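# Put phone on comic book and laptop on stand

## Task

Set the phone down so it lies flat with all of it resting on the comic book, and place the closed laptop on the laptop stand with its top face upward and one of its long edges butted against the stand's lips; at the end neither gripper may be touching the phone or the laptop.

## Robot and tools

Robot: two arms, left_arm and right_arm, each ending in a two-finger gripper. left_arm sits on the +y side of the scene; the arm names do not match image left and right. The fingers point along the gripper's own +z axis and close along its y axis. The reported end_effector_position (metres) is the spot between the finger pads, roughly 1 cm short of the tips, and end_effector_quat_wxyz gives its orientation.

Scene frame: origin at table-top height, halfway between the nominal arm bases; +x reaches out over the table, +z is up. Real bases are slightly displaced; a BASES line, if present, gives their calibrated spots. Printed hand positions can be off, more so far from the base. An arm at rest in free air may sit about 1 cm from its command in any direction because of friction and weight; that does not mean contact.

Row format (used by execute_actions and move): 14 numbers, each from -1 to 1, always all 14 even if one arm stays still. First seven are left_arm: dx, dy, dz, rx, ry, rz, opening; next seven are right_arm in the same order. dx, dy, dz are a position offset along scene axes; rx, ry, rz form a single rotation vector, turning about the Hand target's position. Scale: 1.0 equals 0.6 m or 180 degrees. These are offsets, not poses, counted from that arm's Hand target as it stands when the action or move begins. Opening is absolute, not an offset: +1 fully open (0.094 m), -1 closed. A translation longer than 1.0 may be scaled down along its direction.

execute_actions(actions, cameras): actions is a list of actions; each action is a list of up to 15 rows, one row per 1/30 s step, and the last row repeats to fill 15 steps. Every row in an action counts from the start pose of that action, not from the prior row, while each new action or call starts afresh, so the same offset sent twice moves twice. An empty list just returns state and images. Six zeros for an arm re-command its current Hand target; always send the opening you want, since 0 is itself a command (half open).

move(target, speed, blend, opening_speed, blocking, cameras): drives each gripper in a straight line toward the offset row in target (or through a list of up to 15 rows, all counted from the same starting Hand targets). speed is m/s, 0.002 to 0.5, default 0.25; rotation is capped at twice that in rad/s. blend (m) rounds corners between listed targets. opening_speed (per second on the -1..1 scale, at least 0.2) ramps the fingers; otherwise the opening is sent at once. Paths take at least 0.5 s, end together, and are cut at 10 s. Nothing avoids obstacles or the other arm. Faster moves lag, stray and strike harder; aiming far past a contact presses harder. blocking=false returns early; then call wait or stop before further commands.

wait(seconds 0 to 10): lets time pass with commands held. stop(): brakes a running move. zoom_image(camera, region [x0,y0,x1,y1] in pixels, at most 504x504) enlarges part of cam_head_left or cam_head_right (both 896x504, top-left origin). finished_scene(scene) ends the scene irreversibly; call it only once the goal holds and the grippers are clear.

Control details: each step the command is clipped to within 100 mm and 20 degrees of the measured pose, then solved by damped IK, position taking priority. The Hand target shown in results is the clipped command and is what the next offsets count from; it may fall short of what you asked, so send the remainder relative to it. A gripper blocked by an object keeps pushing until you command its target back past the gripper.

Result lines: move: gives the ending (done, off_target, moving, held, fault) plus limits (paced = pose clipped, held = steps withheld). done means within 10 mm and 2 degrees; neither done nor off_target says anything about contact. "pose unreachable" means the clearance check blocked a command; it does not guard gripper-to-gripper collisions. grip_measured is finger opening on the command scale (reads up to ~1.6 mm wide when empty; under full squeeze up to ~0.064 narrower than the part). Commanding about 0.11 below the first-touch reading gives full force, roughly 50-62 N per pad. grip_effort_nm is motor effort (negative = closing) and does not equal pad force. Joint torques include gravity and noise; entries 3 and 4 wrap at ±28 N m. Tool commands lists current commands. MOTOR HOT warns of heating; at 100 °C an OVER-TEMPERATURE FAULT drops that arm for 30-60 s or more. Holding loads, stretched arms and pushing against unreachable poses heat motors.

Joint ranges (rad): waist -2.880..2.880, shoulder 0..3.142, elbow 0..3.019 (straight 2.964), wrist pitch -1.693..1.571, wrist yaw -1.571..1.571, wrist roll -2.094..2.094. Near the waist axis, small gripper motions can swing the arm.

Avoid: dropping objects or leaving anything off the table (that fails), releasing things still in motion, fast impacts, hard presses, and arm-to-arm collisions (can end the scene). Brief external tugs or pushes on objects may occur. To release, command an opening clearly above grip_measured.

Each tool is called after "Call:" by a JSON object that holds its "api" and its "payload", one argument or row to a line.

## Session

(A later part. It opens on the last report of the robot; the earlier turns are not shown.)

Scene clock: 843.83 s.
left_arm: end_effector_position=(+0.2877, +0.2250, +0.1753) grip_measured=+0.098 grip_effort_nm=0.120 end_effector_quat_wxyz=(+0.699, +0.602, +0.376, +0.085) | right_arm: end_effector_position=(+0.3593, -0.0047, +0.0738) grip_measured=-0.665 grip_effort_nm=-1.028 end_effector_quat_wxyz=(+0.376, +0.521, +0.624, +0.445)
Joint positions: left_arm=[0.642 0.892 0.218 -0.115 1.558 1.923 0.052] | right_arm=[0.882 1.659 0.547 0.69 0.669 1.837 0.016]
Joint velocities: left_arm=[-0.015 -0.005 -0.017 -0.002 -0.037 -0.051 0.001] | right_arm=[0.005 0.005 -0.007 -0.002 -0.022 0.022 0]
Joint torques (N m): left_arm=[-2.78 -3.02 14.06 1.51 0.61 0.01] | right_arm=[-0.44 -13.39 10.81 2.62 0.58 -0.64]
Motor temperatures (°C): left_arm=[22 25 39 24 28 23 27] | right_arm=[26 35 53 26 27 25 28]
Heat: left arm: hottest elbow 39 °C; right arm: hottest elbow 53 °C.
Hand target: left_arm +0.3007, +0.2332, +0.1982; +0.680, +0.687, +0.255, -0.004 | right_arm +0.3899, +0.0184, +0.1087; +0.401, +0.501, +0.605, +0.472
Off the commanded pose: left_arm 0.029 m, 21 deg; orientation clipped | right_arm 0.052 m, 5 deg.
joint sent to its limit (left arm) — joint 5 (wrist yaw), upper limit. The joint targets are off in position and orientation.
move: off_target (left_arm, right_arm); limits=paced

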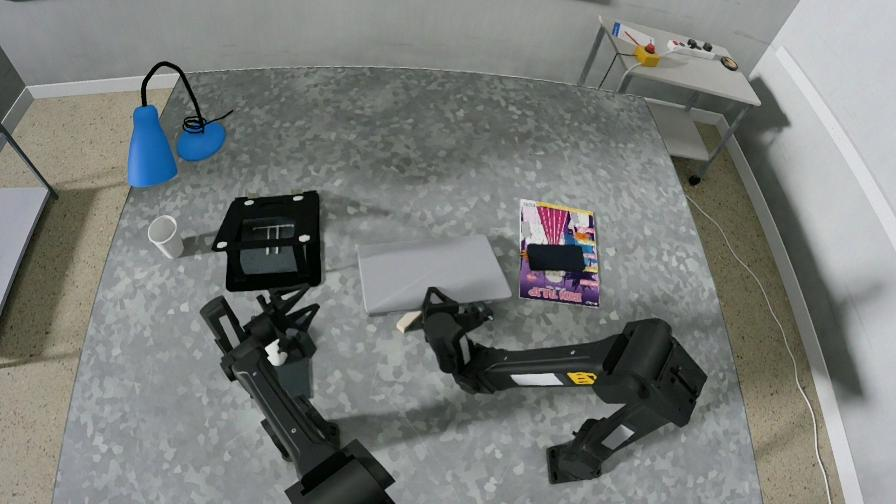

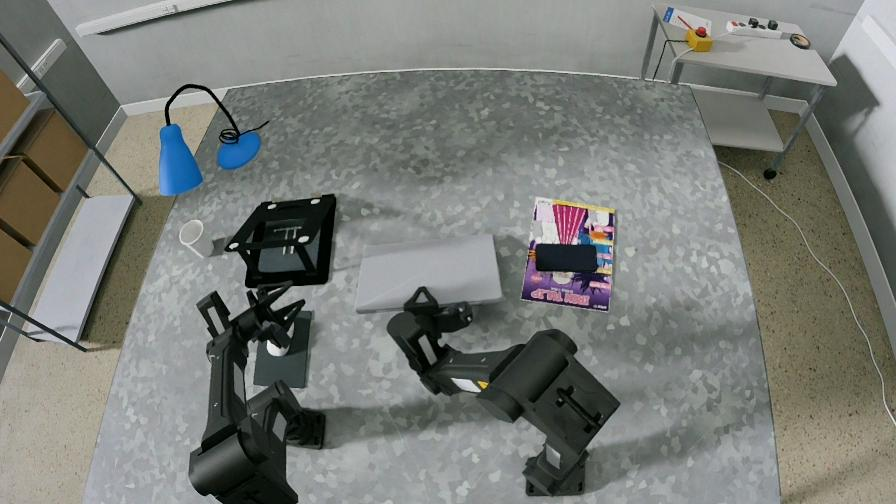

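Call:
{"api": "move", "payload": {
  "target": [0,-0.097,-0.122,0.018,-0.0035,0.053,0.1,0,0,0,0,0,0,-0.85],
  "speed": 0.15
}}

Call:
{"api": "zoom_image", "payload": {
  "camera": "cam_head_left",
  "region": [230, 220, 430, 350]
}}

Call:
{"api": "zoom_image", "payload": {
  "camera": "cam_head_right",
  "region": [230, 220, 430, 350]
}}

Scene clock: 854.30 s.
left_arm: end_effector_position=(+0.3006, +0.1785, +0.1274) grip_measured=+0.098 grip_effort_nm=0.120 end_effector_quat_wxyz=(+0.661, +0.677, +0.317, +0.065) | right_arm: end_effector_position=(+0.3593, -0.0047, +0.0738) grip_measured=-0.665 grip_effort_nm=-1.038 end_effector_quat_wxyz=(+0.376, +0.521, +0.624, +0.445)
Joint positions: left_arm=[0.402 1.088 0.209 0.033 1.413 2.072 0.052] | right_arm=[0.882 1.659 0.547 0.69 0.669 1.837 0.016]
Joint velocities: left_arm=[-0.005 0.005 0.012 -0.002 0.007 0.037 -0.001] | right_arm=[0.005 -0.005 0.002 -0.017 0.037 0.051 0.001]
Joint torques (N m): left_arm=[-2.73 -3.19 7.15 1.44 0.32 0.01] | right_arm=[-0.44 -13.45 10.84 2.61 0.57 -0.65]
Motor temperatures (°C): left_arm=[22 25 41 24 28 23 27] | right_arm=[26 35 53 26 27 25 29]
Heat: left arm: hottest elbow 41 °C; right arm: hottest elbow 53 °C.
Hand target: left_arm +0.3005, +0.1751, +0.1254; +0.660, +0.683, +0.308, +0.064 | right_arm +0.3899, +0.0184, +0.1087; +0.401, +0.501, +0.605, +0.472
Off the commanded pose: left_arm 0.004 m, 1 deg | right_arm 0.052 m, 5 deg.
joint sent to its limit (left arm) — joint 6 (wrist roll), upper limit. The joint targets still meet the commanded pose.
move: off_target (right_arm)

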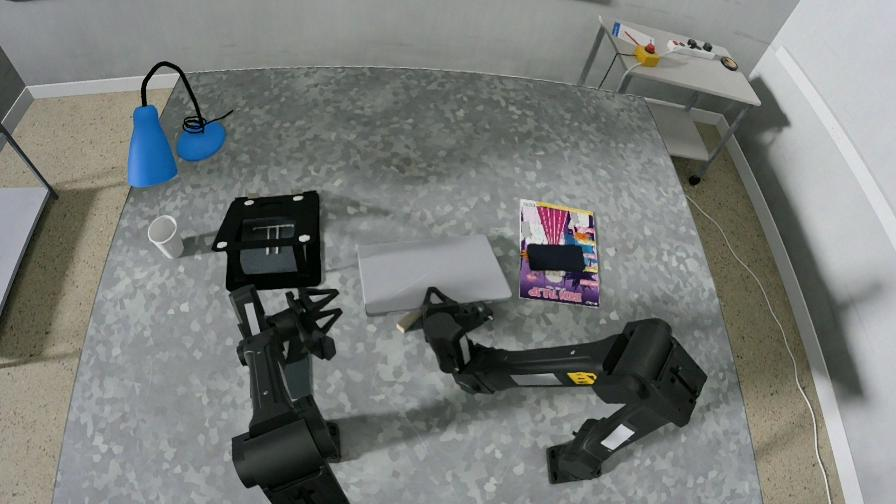

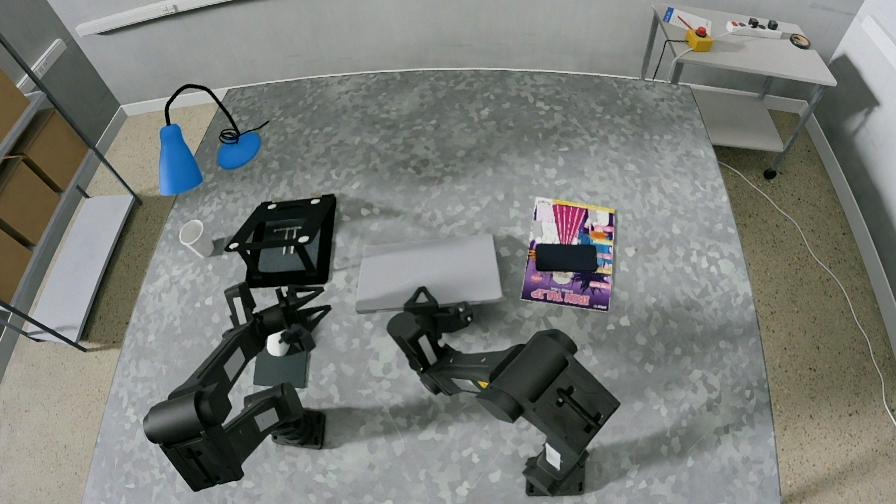

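Scaled by 2.520.

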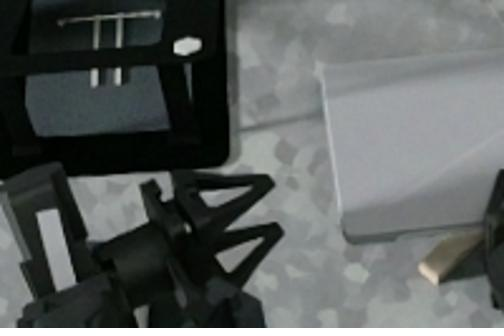

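Scaled by 2.520.

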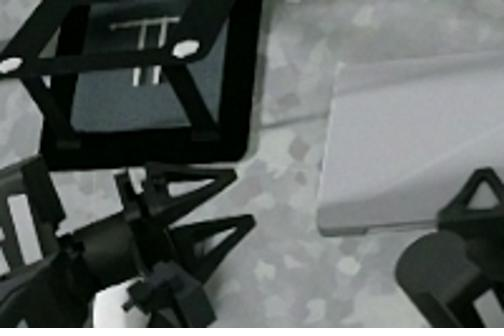

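Call:
{"api": "move", "payload": {
  "target": [0.021,-0.03,-0.08,0,0,0,0.5,0,0,0,0,0,0,-0.85],
  "speed": 0.15
}}

Call:
{"api": "zoom_image", "payload": {
  "camera": "cam_head_left",
  "region": [230, 220, 430, 350]
}}

Call:
{"api": "zoom_image", "payload": {
  "camera": "cam_head_right",
  "region": [230, 220, 430, 350]
}}

Scene clock: 869.00 s.
left_arm: end_effector_position=(+0.3166, +0.1621, +0.0820) grip_measured=+0.498 grip_effort_nm=0.129 end_effector_quat_wxyz=(+0.658, +0.684, +0.307, +0.072) | right_arm: end_effector_position=(+0.3593, -0.0047, +0.0738) grip_measured=-0.665 grip_effort_nm=-1.038 end_effector_quat_wxyz=(+0.376, +0.521, +0.624, +0.445)
Joint positions: left_arm=[0.299 1.485 0.148 0.786 1.333 1.796 0.07] | right_arm=[0.882 1.659 0.547 0.69 0.669 1.837 0.016]
Joint velocities: left_arm=[-0.005 -0.005 -0.017 -0.022 -0.051 0.007 -0.001] | right_arm=[-0.005 -0.015 0.002 0.007 0.051 0.007 -0.001]
Joint torques (N m): left_arm=[-2.02 -5.6 2.74 2.03 0.18 -0.21] | right_arm=[-0.44 -13.39 10.82 2.62 0.57 -0.64]
Motor temperatures (°C): left_arm=[22 25 40 24 28 23 27] | right_arm=[26 35 53 26 26 25 29]
Heat: left arm: hottest elbow 40 °C; right arm: hottest elbow 53 °C.
Hand target: left_arm +0.3129, +0.1569, +0.0791; +0.660, +0.682, +0.308, +0.065 | right_arm +0.3899, +0.0184, +0.1087; +0.401, +0.501, +0.605, +0.472
Off the commanded pose: left_arm 0.008 m, 1 deg | right_arm 0.052 m, 5 deg.
move: off_target (right_arm)

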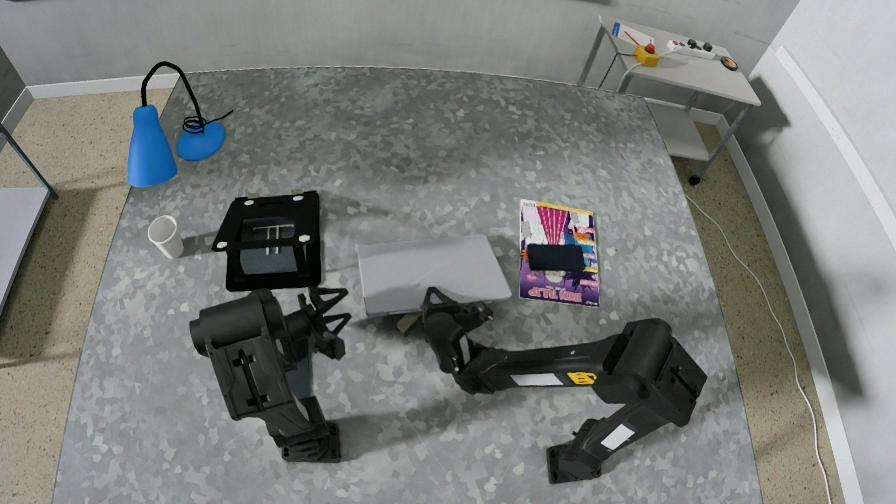

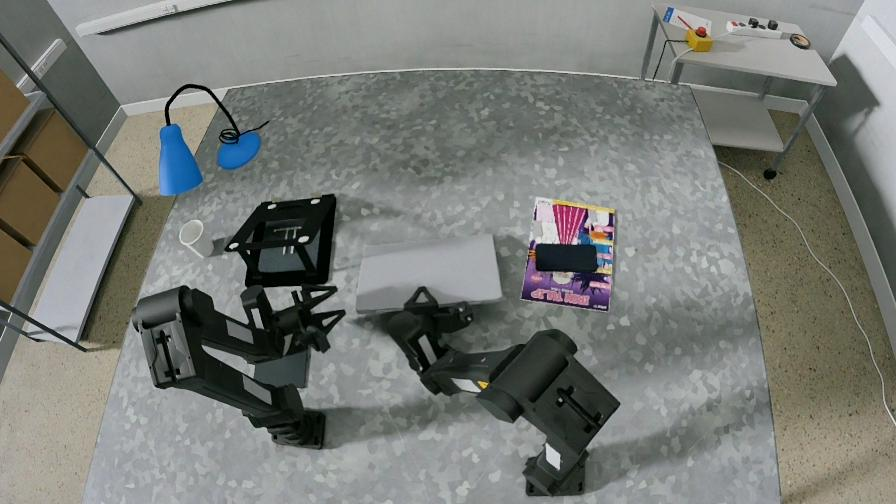

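Scaled by 2.520.

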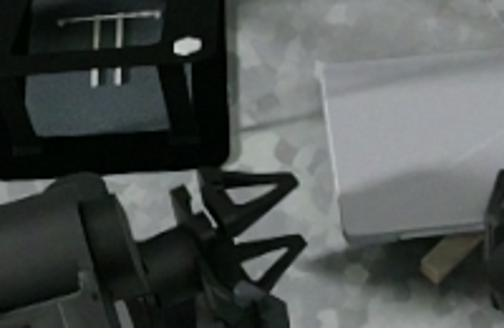

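Scaled by 2.520.

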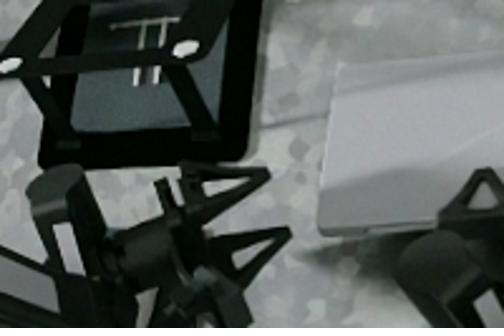

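Call:
{"api": "move", "payload": {
  "target": [0.038,-0.11,-0.023,0,0,0,0.4,0,0,0,0,0,0,-0.85],
  "speed": 0.06
}}

Call:
{"api": "zoom_image", "payload": {
  "camera": "cam_head_left",
  "region": [270, 220, 470, 350]
}}

Call:
{"api": "zoom_image", "payload": {
  "camera": "cam_head_right",
  "region": [270, 220, 470, 350]
}}

Scene clock: 878.87 s.
left_arm: end_effector_position=(+0.3348, +0.0956, +0.0668) grip_measured=+0.402 grip_effort_nm=-0.081 end_effector_quat_wxyz=(+0.659, +0.681, +0.312, +0.068) | right_arm: end_effector_position=(+0.3593, -0.0047, +0.0738) grip_measured=-0.665 grip_effort_nm=-1.038 end_effector_quat_wxyz=(+0.376, +0.521, +0.624, +0.445)
Joint positions: left_arm=[-0.026 1.781 0.148 1.395 1.028 1.45 0.066] | right_arm=[0.882 1.659 0.547 0.69 0.669 1.837 0.016]
Joint velocities: left_arm=[-0.015 -0.005 -0.017 0.002 0.066 -0.022 0] | right_arm=[-0.005 0.005 -0.002 -0.002 -0.11 -0.007 0]
Joint torques (N m): left_arm=[-2.55 -8 1.29 2.15 -0.01 -0.1] | right_arm=[-0.44 -13.45 10.85 2.59 0.56 -0.64]
Motor temperatures (°C): left_arm=[22 25 39 24 27 23 27] | right_arm=[26 35 53 26 26 25 29]
Heat: left arm: hottest elbow 39 °C; right arm: hottest elbow 53 °C.
Hand target: left_arm +0.3351, +0.0914, +0.0670; +0.662, +0.680, +0.308, +0.065 | right_arm +0.3899, +0.0183, +0.1087; +0.401, +0.501, +0.605, +0.472
Off the commanded pose: left_arm 0.005 m, 1 deg | right_arm 0.052 m, 5 deg.
move: off_target (right_arm)

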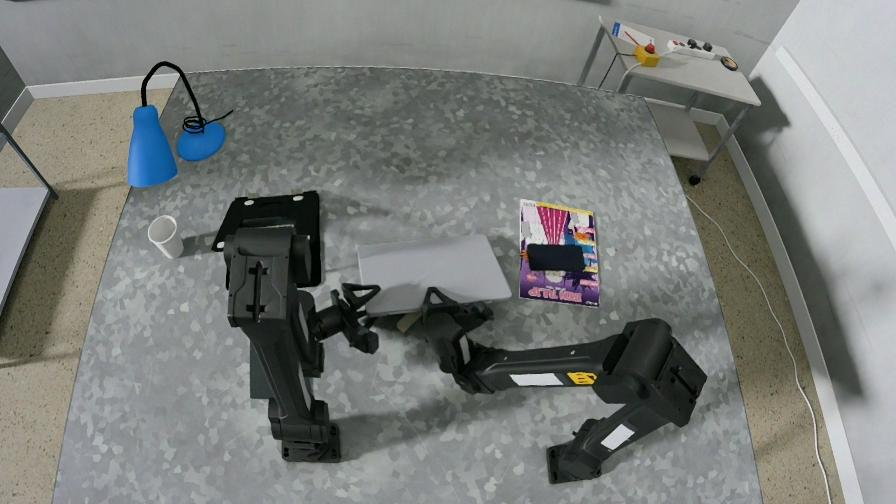

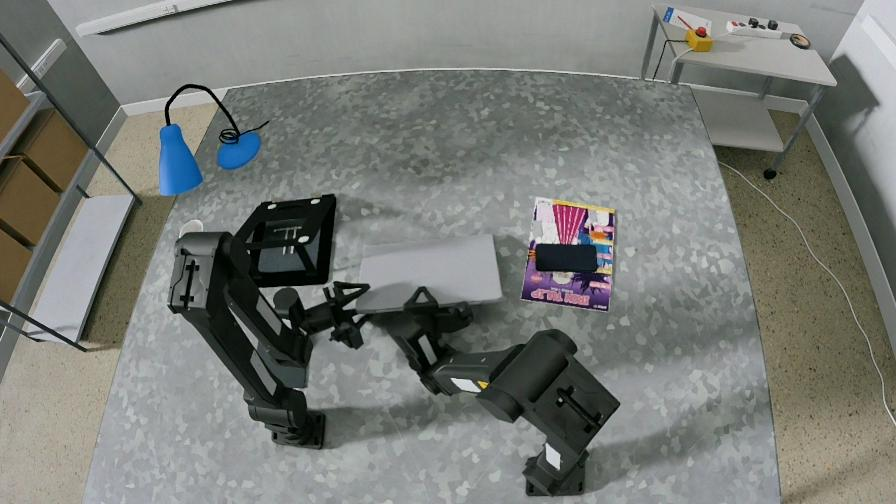

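Scaled by 2.520.

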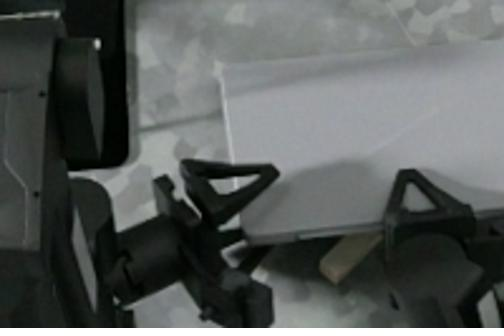

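Scaled by 2.520.

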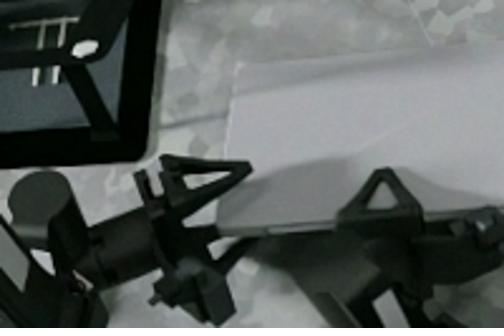

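Call:
{"api": "move", "payload": {
  "target": [0,0,0,0,0,0,-0.85,0,0,0,0,0,0,-0.85],
  "opening_speed": 0.5
}}

Call:
{"api": "zoom_image", "payload": {
  "camera": "cam_head_left",
  "region": [270, 220, 470, 350]
}}

Scene clock: 885.37 s.
left_arm: end_effector_position=(+0.3352, +0.0956, +0.0683) grip_measured=-0.647 grip_effort_nm=-1.004 end_effector_quat_wxyz=(+0.661, +0.680, +0.309, +0.072) | right_arm: end_effector_position=(+0.3593, -0.0047, +0.0734) grip_measured=-0.665 grip_effort_nm=-1.038 end_effector_quat_wxyz=(+0.376, +0.520, +0.624, +0.445)
Joint positions: left_arm=[-0.027 1.784 0.148 1.409 1.027 1.447 0.017] | right_arm=[0.882 1.66 0.547 0.691 0.669 1.835 0.016]
Joint velocities: left_arm=[-0.005 -0.005 0.012 -0.022 -0.066 0.007 0] | right_arm=[-0.005 0.005 -0.007 0.007 -0.037 -0.037 0]
Joint torques (N m): left_arm=[-3.08 -7.47 1.32 1.89 -0.02 -0.11] | right_arm=[-0.38 -13.63 10.81 2.59 0.56 -0.63]
Motor temperatures (°C): left_arm=[22 25 38 24 27 23 27] | right_arm=[26 35 53 26 26 25 29]
Heat: left arm: hottest elbow 38 °C; right arm: hottest elbow 53 °C.
Hand target: left_arm +0.3351, +0.0914, +0.0669; +0.662, +0.680, +0.308, +0.065 | right_arm +0.3899, +0.0183, +0.1087; +0.401, +0.501, +0.605, +0.472
Off the commanded pose: left_arm 0.004 m, 1 deg | right_arm 0.052 m, 5 deg.
move: off_target (right_arm)

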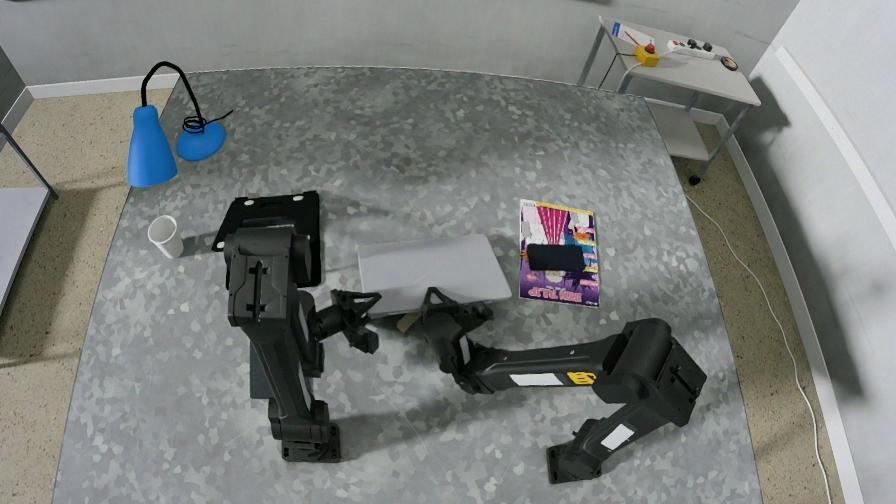

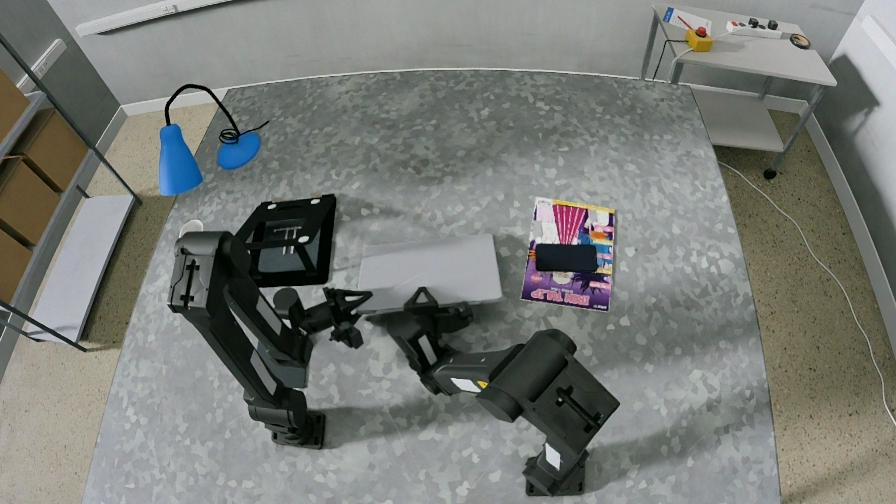

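Scaled by 2.520.

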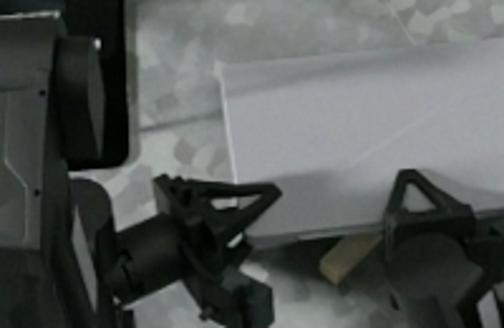

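Call:
{"api": "move", "payload": {
  "target": [0,0,0,0,0,0,-0.85,-0.06,-0.035,-0.035,0,0,0,-0.85],
  "cameras": [],
  "speed": 0.1
}}

Call:
{"api": "move", "payload": {
  "target": [0,0,0,0,0,0,-0.85,0,0,0,0,0,0,-0.2],
  "opening_speed": 0.3
}}

Scene clock: 891.73 s.
left_arm: end_effector_position=(+0.3339, +0.0935, +0.0668) grip_measured=-0.648 grip_effort_nm=-1.009 end_effector_quat_wxyz=(+0.660, +0.683, +0.305, +0.071) | right_arm: end_effector_position=(+0.3533, -0.0074, +0.0710) grip_measured=-0.665 grip_effort_nm=-1.038 end_effector_quat_wxyz=(+0.382, +0.520, +0.612, +0.458)
Joint positions: left_arm=[-0.034 1.789 0.148 1.409 1.027 1.458 0.017] | right_arm=[0.895 1.685 0.523 0.778 0.692 1.831 0.016]
Joint velocities: left_arm=[0.005 0.005 -0.007 0.007 0.066 0.007 0] | right_arm=[-0.024 -0.005 0.002 -0.002 -0.007 0.037 0]
Joint torques (N m): left_arm=[-1.73 -8.12 1.36 1.88 0.01 -0.25] | right_arm=[1.44 -14.45 4.72 3.08 0.97 -0.45]
Motor temperatures (°C): left_arm=[22 25 38 24 27 23 27] | right_arm=[26 35 53 26 26 25 29]
Heat: left arm: hottest elbow 38 °C; right arm: hottest elbow 53 °C.
Hand target: left_arm +0.3351, +0.0915, +0.0668; +0.662, +0.680, +0.308, +0.065 | right_arm +0.3535, -0.0021, +0.0879; +0.401, +0.501, +0.605, +0.472
Off the commanded pose: left_arm 0.002 m, 1 deg | right_arm 0.017 m, 4 deg.
move: off_target (right_arm)
No camera images: "cameras" was empty.

Scene clock: 894.20 s.
left_arm: end_effector_position=(+0.3336, +0.0935, +0.0660) grip_measured=-0.648 grip_effort_nm=-1.009 end_effector_quat_wxyz=(+0.659, +0.684, +0.303, +0.072) | right_arm: end_effector_position=(+0.3547, -0.0070, +0.0776) grip_measured=-0.202 grip_effort_nm=0.051 end_effector_quat_wxyz=(+0.399, +0.505, +0.613, +0.458)
Joint positions: left_arm=[-0.034 1.792 0.148 1.409 1.027 1.466 0.017] | right_arm=[0.897 1.686 0.523 0.812 0.707 1.777 0.037]
Joint velocities: left_arm=[0.015 0.005 0.007 -0.012 -0.037 0.007 0] | right_arm=[-0.015 -0.024 -0.012 0.012 -0.066 -0.081 -0.001]
Joint torques (N m): left_arm=[-1.73 -9.29 1.5 1.72 0.01 -0.32] | right_arm=[1.26 -14.45 4.7 2.3 0.39 0.03]
Motor temperatures (°C): left_arm=[22 25 38 24 27 23 28] | right_arm=[26 35 52 26 26 25 29]
Heat: left arm: hottest elbow 38 °C; right arm: hottest elbow 52 °C.
Hand target: left_arm +0.3351, +0.0915, +0.0669; +0.662, +0.680, +0.308, +0.065 | right_arm +0.3535, -0.0022, +0.0879; +0.401, +0.501, +0.605, +0.472
Off the commanded pose: left_arm 0.003 m, 1 deg | right_arm 0.011 m, 2 deg.
move: off_target (right_arm)

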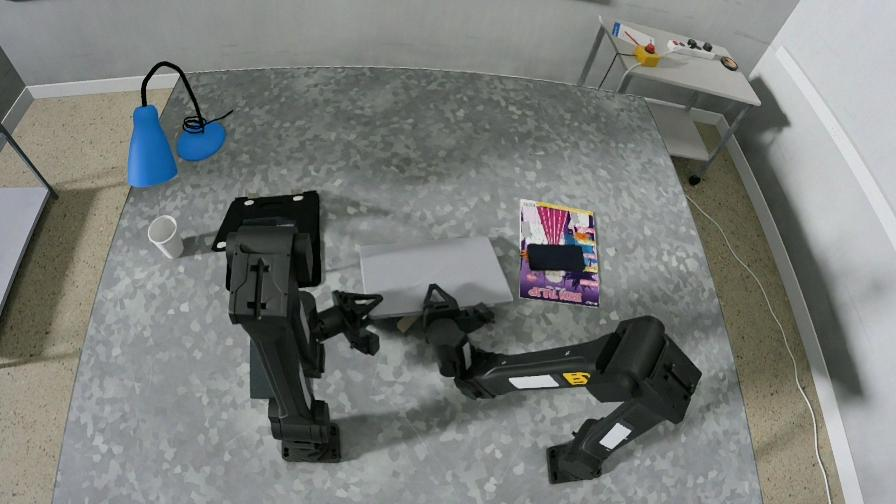

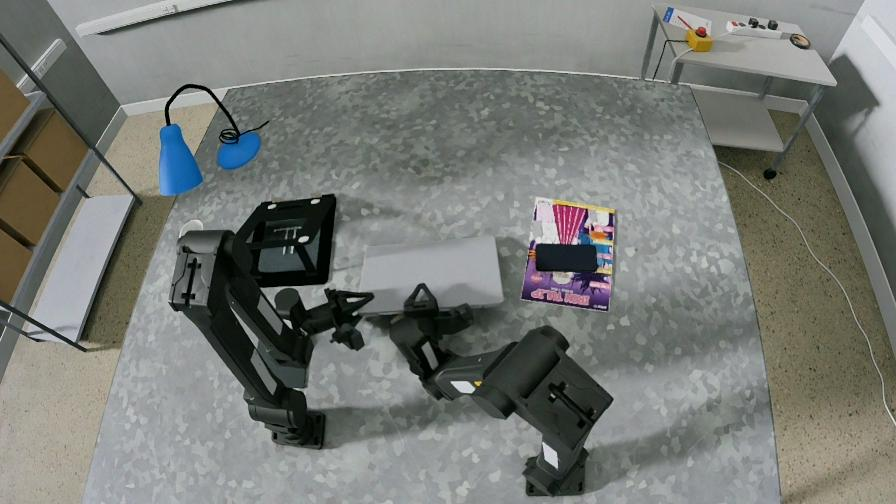

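Call:
{"api": "move", "payload": {
  "target": [0,0,0,0,0,0,-0.85,0.025,-0.21,-0.012,0,0,0,-0.2],
  "speed": 0.08
}}

Call:
{"api": "zoom_image", "payload": {
  "camera": "cam_head_left",
  "region": [350, 220, 550, 350]
}}

Call:
{"api": "zoom_image", "payload": {
  "camera": "cam_head_right",
  "region": [350, 220, 550, 350]
}}

Scene clock: 900.47 s.
left_arm: end_effector_position=(+0.3334, +0.0935, +0.0652) grip_measured=-0.648 grip_effort_nm=-1.009 end_effector_quat_wxyz=(+0.659, +0.685, +0.302, +0.073) | right_arm: end_effector_position=(+0.3666, -0.1223, +0.0737) grip_measured=-0.201 grip_effort_nm=0.046 end_effector_quat_wxyz=(+0.395, +0.501, +0.612, +0.467)
Joint positions: left_arm=[-0.034 1.795 0.148 1.409 1.027 1.472 0.017] | right_arm=[0.599 1.619 0.318 1.024 0.407 1.668 0.038]
Joint velocities: left_arm=[0.005 -0.005 -0.007 0.002 -0.022 -0.095 0.001] | right_arm=[-0.015 -0.005 -0.007 -0.002 -0.066 -0.007 0]
Joint torques (N m): left_arm=[-2.02 -8.59 1.21 1.59 0.05 -0.37] | right_arm=[-0.38 -12.28 2.86 2.17 0 0.06]
Motor temperatures (°C): left_arm=[22 25 38 24 27 24 28] | right_arm=[26 35 51 26 26 25 28]
Heat: left arm: hottest elbow 38 °C; right arm: hottest elbow 51 °C.
Hand target: left_arm +0.3351, +0.0915, +0.0669; +0.662, +0.680, +0.308, +0.065 | right_arm +0.3666, -0.1285, +0.0807; +0.401, +0.500, +0.604, +0.473
Off the commanded pose: left_arm 0.003 m, 1 deg | right_arm 0.009 m, 1 deg.
move: done

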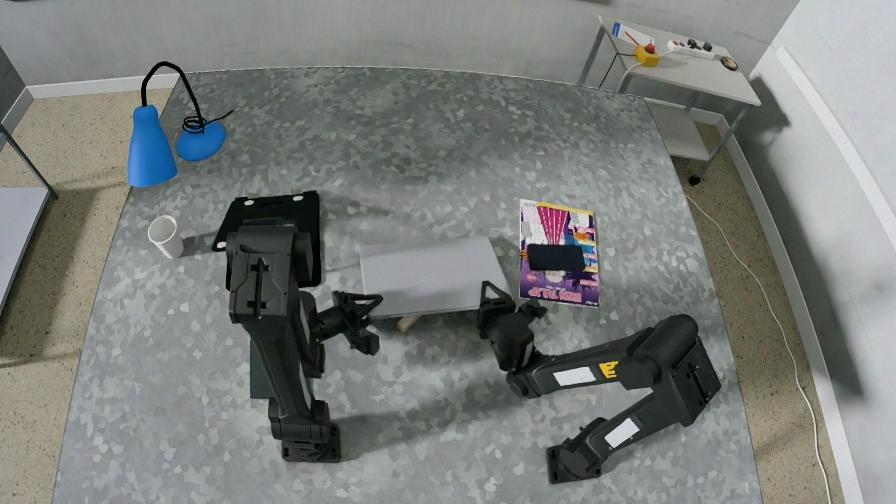

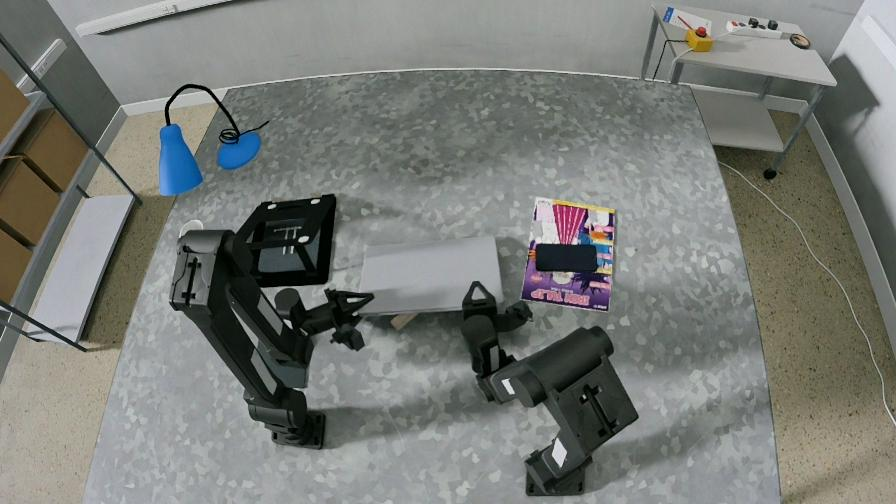

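Scaled by 2.520.

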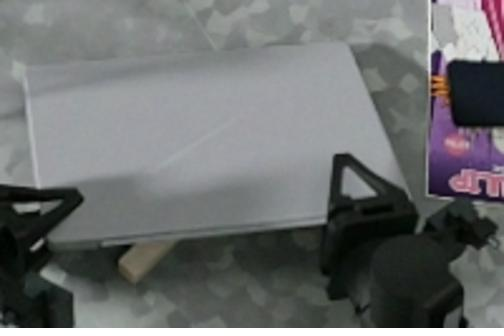

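Scaled by 2.520.

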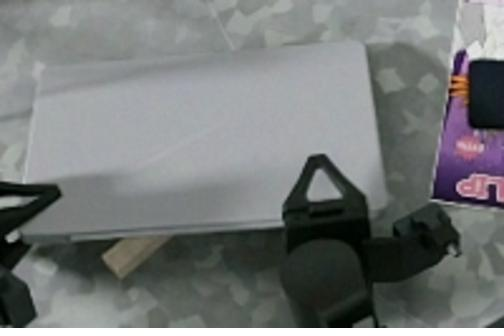

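Call:
{"api": "move", "payload": {
  "target": [0,0,0,0,0,0,-0.85,0,0,0,0,0,0,-0.85],
  "opening_speed": 0.4
}}

Scene clock: 904.70 s.
left_arm: end_effector_position=(+0.3333, +0.0934, +0.0651) grip_measured=-0.648 grip_effort_nm=-1.009 end_effector_quat_wxyz=(+0.658, +0.686, +0.302, +0.073) | right_arm: end_effector_position=(+0.3626, -0.1236, +0.0698) grip_measured=-0.659 grip_effort_nm=-1.033 end_effector_quat_wxyz=(+0.387, +0.507, +0.612, +0.468)
Joint positions: left_arm=[-0.034 1.795 0.148 1.409 1.027 1.472 0.017] | right_arm=[0.598 1.619 0.307 1.022 0.399 1.687 0.016]
Joint velocities: left_arm=[-0.015 -0.005 -0.017 -0.017 0.022 -0.007 0] | right_arm=[-0.005 0.005 -0.007 -0.017 0.037 -0.022 -0.001]
Joint torques (N m): left_arm=[-1.9 -9.23 1.33 1.81 0 -0.39] | right_arm=[-0.32 -12.16 3.51 2.21 0.32 -0.15]
Motor temperatures (°C): left_arm=[22 25 37 24 27 24 28] | right_arm=[26 35 49 26 26 25 28]
Heat: left arm: hottest elbow 37 °C; right arm: hottest elbow 49 °C.
Hand target: left_arm +0.3351, +0.0914, +0.0669; +0.662, +0.680, +0.308, +0.065 | right_arm +0.3665, -0.1285, +0.0807; +0.401, +0.500, +0.604, +0.473
Off the commanded pose: left_arm 0.003 m, 1 deg | right_arm 0.013 m, 2 deg.
move: off_target (right_arm)

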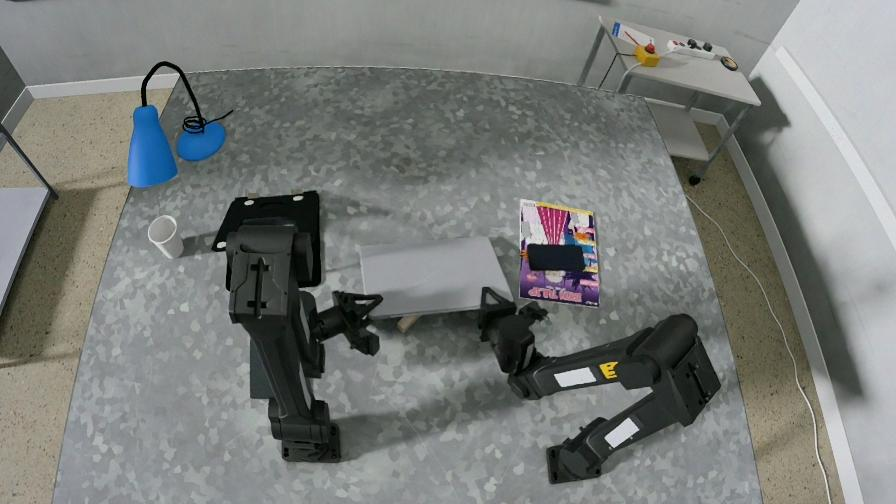

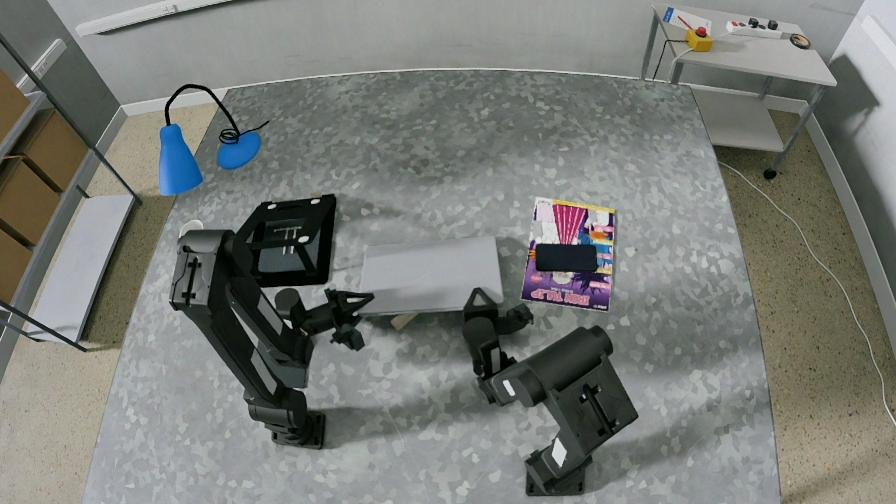

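Call:
{"api": "move", "payload": {
  "target": [0,0,0,0,0,0,-0.85,0,0,0,0,0,0,-0.2],
  "opening_speed": 0.5,
  "cameras": []
}}

Call:
{"api": "move", "payload": {
  "target": [0,0,0,0,0,0,-0.85,0.01,-0.06,-0.005,0,0,0,-0.2],
  "speed": 0.08,
  "cameras": []
}}

Call:
{"api": "move", "payload": {
  "target": [0,0,0,0,0,0,-0.85,0,0,0,0,0,0,-0.85],
  "opening_speed": 0.4
}}

Call:
{"api": "zoom_image", "payload": {
  "camera": "cam_head_left",
  "region": [350, 220, 550, 350]
}}

Scene clock: 913.80 s.
left_arm: end_effector_position=(+0.3333, +0.0934, +0.0651) grip_measured=-0.648 grip_effort_nm=-1.009 end_effector_quat_wxyz=(+0.658, +0.686, +0.302, +0.073) | right_arm: end_effector_position=(+0.3629, -0.1241, +0.0705) grip_measured=-0.202 grip_effort_nm=0.071 end_effector_quat_wxyz=(+0.393, +0.501, +0.616, +0.465)
Joint positions: left_arm=[-0.034 1.795 0.148 1.409 1.027 1.472 0.017] | right_arm=[0.598 1.619 0.307 1.025 0.402 1.667 0.037]
Joint velocities: left_arm=[0.005 -0.015 -0.002 -0.002 0.037 -0.051 0] | right_arm=[0.005 -0.005 0.007 0.002 0.081 -0.007 0]
Joint torques (N m): left_arm=[-1.67 -8.64 1.35 1.76 -0.01 -0.36] | right_arm=[-0.26 -12.16 3.52 2.14 0.18 0.01]
Motor temperatures (°C): left_arm=[22 25 37 24 27 24 28] | right_arm=[26 35 48 26 26 25 28]
Heat: left arm: hottest elbow 37 °C; right arm: hottest elbow 48 °C.
Hand target: left_arm +0.3351, +0.0914, +0.0669; +0.662, +0.680, +0.308, +0.065 | right_arm +0.3665, -0.1284, +0.0807; +0.401, +0.500, +0.604, +0.473
Off the commanded pose: left_arm 0.003 m, 1 deg | right_arm 0.012 m, 2 deg.
move: off_target (right_arm)
No camera images: "cameras" was empty.

Scene clock: 914.83 s.
left_arm: end_effector_position=(+0.3333, +0.0934, +0.0651) grip_measured=-0.648 grip_effort_nm=-1.004 end_effector_quat_wxyz=(+0.658, +0.686, +0.302, +0.073) | right_arm: end_effector_position=(+0.3726, -0.1583, +0.0716) grip_measured=-0.201 grip_effort_nm=0.066 end_effector_quat_wxyz=(+0.394, +0.502, +0.611, +0.469)
Joint positions: left_arm=[-0.034 1.795 0.148 1.409 1.027 1.472 0.017] | right_arm=[0.474 1.618 0.28 1.075 0.286 1.635 0.038]
Joint velocities: left_arm=[-0.015 -0.005 0.007 0.002 -0.022 0.022 -0.001] | right_arm=[-0.005 -0.005 0.002 0.002 0.022 0.007 0]
Joint torques (N m): left_arm=[-1.67 -9.05 1.24 1.69 0.03 -0.42] | right_arm=[-0.32 -11.63 2.62 2.35 0 0.04]
Motor temperatures (°C): left_arm=[22 25 37 24 27 24 28] | right_arm=[26 35 47 26 26 25 28]
Heat: left arm: hottest elbow 37 °C; right arm: hottest elbow 47 °C.
Hand target: left_arm +0.3351, +0.0914, +0.0669; +0.662, +0.680, +0.308, +0.065 | right_arm +0.3720, -0.1644, +0.0777; +0.401, +0.500, +0.604, +0.473
Off the commanded pose: left_arm 0.003 m, 1 deg | right_arm 0.009 m, 1 deg.
move: done
No camera images: "cameras" was empty.

Scene clock: 916.67 s.
left_arm: end_effector_position=(+0.3333, +0.0934, +0.0651) grip_measured=-0.648 grip_effort_nm=-1.004 end_effector_quat_wxyz=(+0.658, +0.686, +0.302, +0.073) | right_arm: end_effector_position=(+0.3692, -0.1593, +0.0685) grip_measured=-0.654 grip_effort_nm=-1.038 end_effector_quat_wxyz=(+0.388, +0.505, +0.612, +0.469)
Joint positions: left_arm=[-0.034 1.795 0.148 1.409 1.027 1.472 0.017] | right_arm=[0.473 1.618 0.272 1.074 0.279 1.647 0.016]
Joint velocities: left_arm=[-0.005 -0.005 0.007 -0.012 -0.007 -0.051 0] | right_arm=[-0.005 -0.005 0.007 0.007 0.022 0.007 0]
Joint torques (N m): left_arm=[-2.32 -9.17 1.22 1.65 0.02 -0.43] | right_arm=[-0.32 -11.52 3.11 2.22 0.21 -0.11]
Motor temperatures (°C): left_arm=[22 25 37 24 27 24 28] | right_arm=[26 35 47 26 26 25 28]
Heat: left arm: hottest elbow 37 °C; right arm: hottest elbow 47 °C.
Hand target: left_arm +0.3351, +0.0915, +0.0669; +0.662, +0.680, +0.308, +0.065 | right_arm +0.3719, -0.1645, +0.0776; +0.401, +0.500, +0.604, +0.473
Off the commanded pose: left_arm 0.003 m, 1 deg | right_arm 0.011 m, 2 deg.
move: off_target (right_arm)

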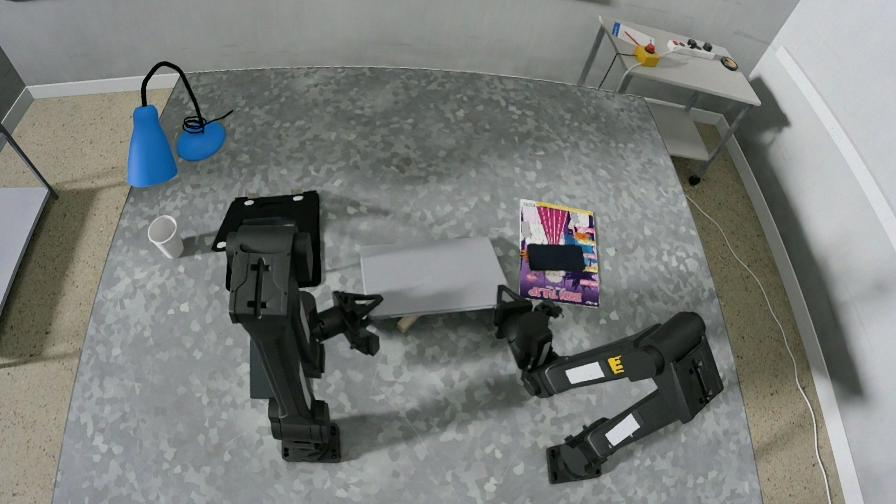

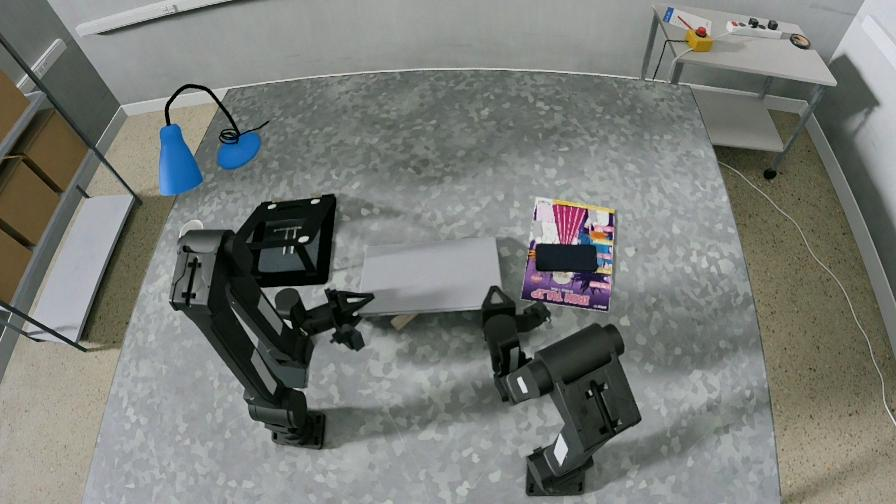

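Scaled by 2.520.

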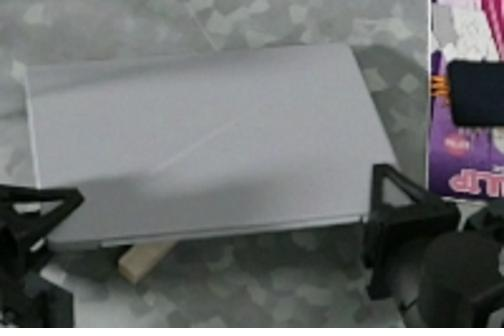

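Call:
{"api": "move", "payload": {
  "target": [0,0,0,0,0,0,0.3,0,0,0,0,0,0,-0.85],
  "opening_speed": 0.5
}}

Call:
{"api": "zoom_image", "payload": {
  "camera": "cam_head_left",
  "region": [270, 220, 470, 350]
}}

Scene clock: 922.67 s.
left_arm: end_effector_position=(+0.3331, +0.0933, +0.0643) grip_measured=+0.297 grip_effort_nm=0.129 end_effector_quat_wxyz=(+0.659, +0.682, +0.312, +0.064) | right_arm: end_effector_position=(+0.3691, -0.1594, +0.0682) grip_measured=-0.658 grip_effort_nm=-1.038 end_effector_quat_wxyz=(+0.390, +0.503, +0.614, +0.466)
Joint positions: left_arm=[-0.034 1.797 0.148 1.407 1.027 1.447 0.061] | right_arm=[0.473 1.618 0.272 1.072 0.28 1.638 0.016]
Joint velocities: left_arm=[-0.005 -0.024 0.007 0.012 0.037 -0.051 0] | right_arm=[0.005 -0.015 0.002 -0.022 0.066 0.066 0]
Joint torques (N m): left_arm=[-1.55 -9.11 1.4 1.88 -0.04 -0.18] | right_arm=[-0.26 -11.46 3.08 2.29 0.21 -0.02]
Motor temperatures (°C): left_arm=[22 25 37 24 27 24 28] | right_arm=[26 35 46 26 26 25 28]
Heat: left arm: hottest elbow 37 °C; right arm: hottest elbow 46 °C.
Hand target: left_arm +0.3351, +0.0914, +0.0670; +0.662, +0.680, +0.308, +0.065 | right_arm +0.3719, -0.1646, +0.0776; +0.401, +0.500, +0.604, +0.473
Off the commanded pose: left_arm 0.004 m, 1 deg | right_arm 0.011 m, 2 deg.
move: off_target (right_arm)

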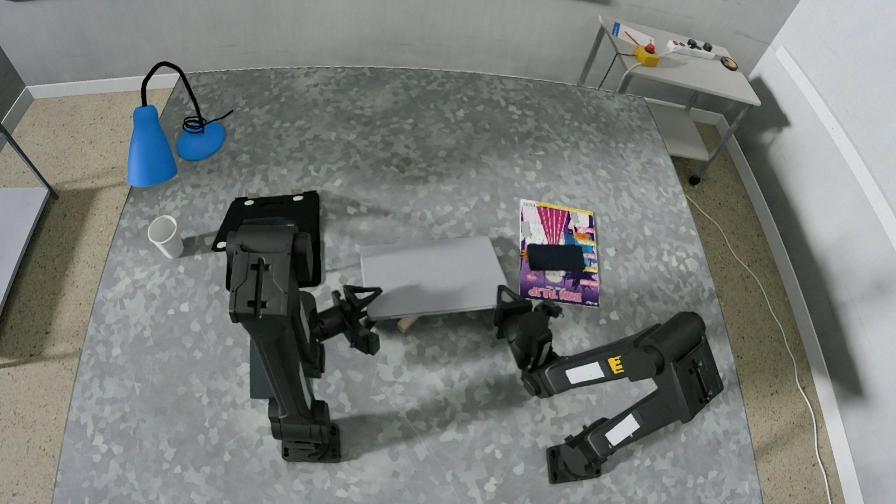

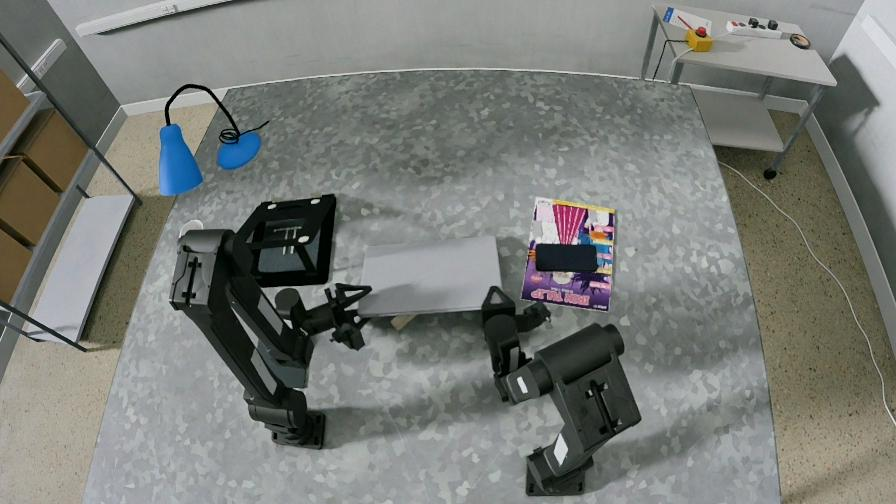

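Scaled by 2.520.

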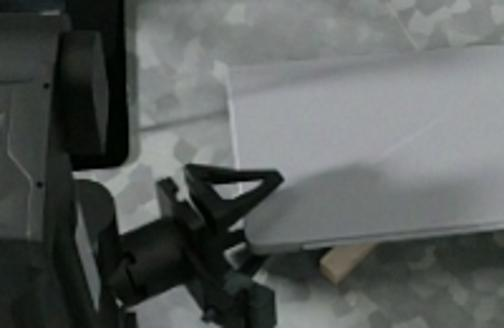

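Call:
{"api": "move", "payload": {
  "target": [
    [-0.03,0.05,-0.005,0,0,0,0.3,0,0,0,0,0,0,-0.85],
    [-0.08,0.14,0.03,0,0,0,0.3,0,0,0,0,0,0,-0.85],
    [-0.12,0.16,0.2,0,0,0,0.3,0,0,0,0,0,0,-0.85]
  ],
  "speed": [0.06,0.12,0.25],
  "blend": 0.01
}}

Call:
{"api": "zoom_image", "payload": {
  "camera": "cam_head_left",
  "region": [340, 220, 540, 350]
}}

Scene clock: 937.17 s.
left_arm: end_effector_position=(+0.2670, +0.1844, +0.1870) grip_measured=+0.298 grip_effort_nm=0.120 end_effector_quat_wxyz=(+0.702, +0.640, +0.298, +0.090) | right_arm: end_effector_position=(+0.3691, -0.1594, +0.0682) grip_measured=-0.658 grip_effort_nm=-1.043 end_effector_quat_wxyz=(+0.390, +0.503, +0.614, +0.466)
Joint positions: left_arm=[0.523 0.983 0.044 1.098 1.559 1.103 0.061] | right_arm=[0.473 1.618 0.272 1.072 0.28 1.638 0.016]
Joint velocities: left_arm=[-0.015 -0.005 -0.007 -0.012 -0.007 -0.007 0] | right_arm=[0.024 -0.024 -0.007 -0.007 -0.007 -0.051 0.001]
Joint torques (N m): left_arm=[-0.85 -3.96 6.04 0.94 -0.03 -0.15] | right_arm=[-0.26 -11.46 3.11 2.3 0.2 -0.02]
Motor temperatures (°C): left_arm=[22 26 36 24 27 24 28] | right_arm=[26 35 44 26 26 24 29]
Heat: left arm: hottest elbow 36 °C; right arm: hottest elbow 44 °C.
Hand target: left_arm +0.2640, +0.1865, +0.1853; +0.662, +0.680, +0.307, +0.065 | right_arm +0.3719, -0.1646, +0.0776; +0.401, +0.500, +0.604, +0.473
Off the commanded pose: left_arm 0.005 m, 7 deg | right_arm 0.011 m, 2 deg.
joint sent to its limit (left arm) — joint 5 (wrist yaw), upper limit. The joint targets are off in orientation, not in position.
move: off_target (left_arm, right_arm)

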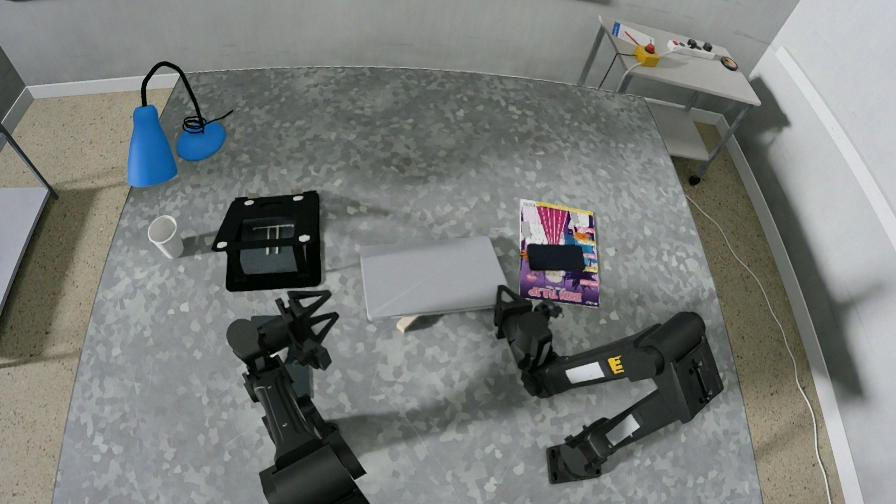

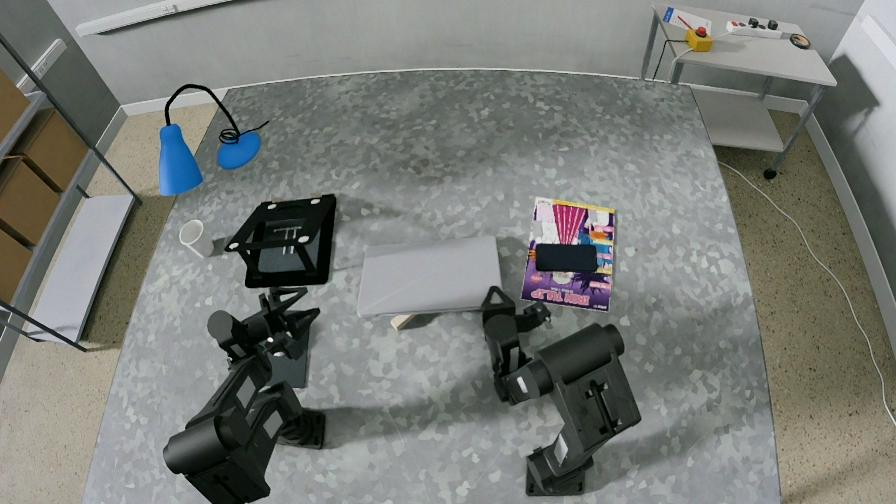

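Scaled by 2.520.

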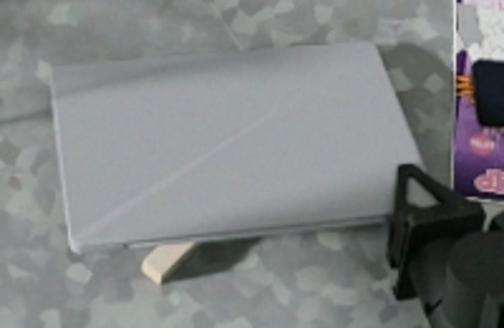

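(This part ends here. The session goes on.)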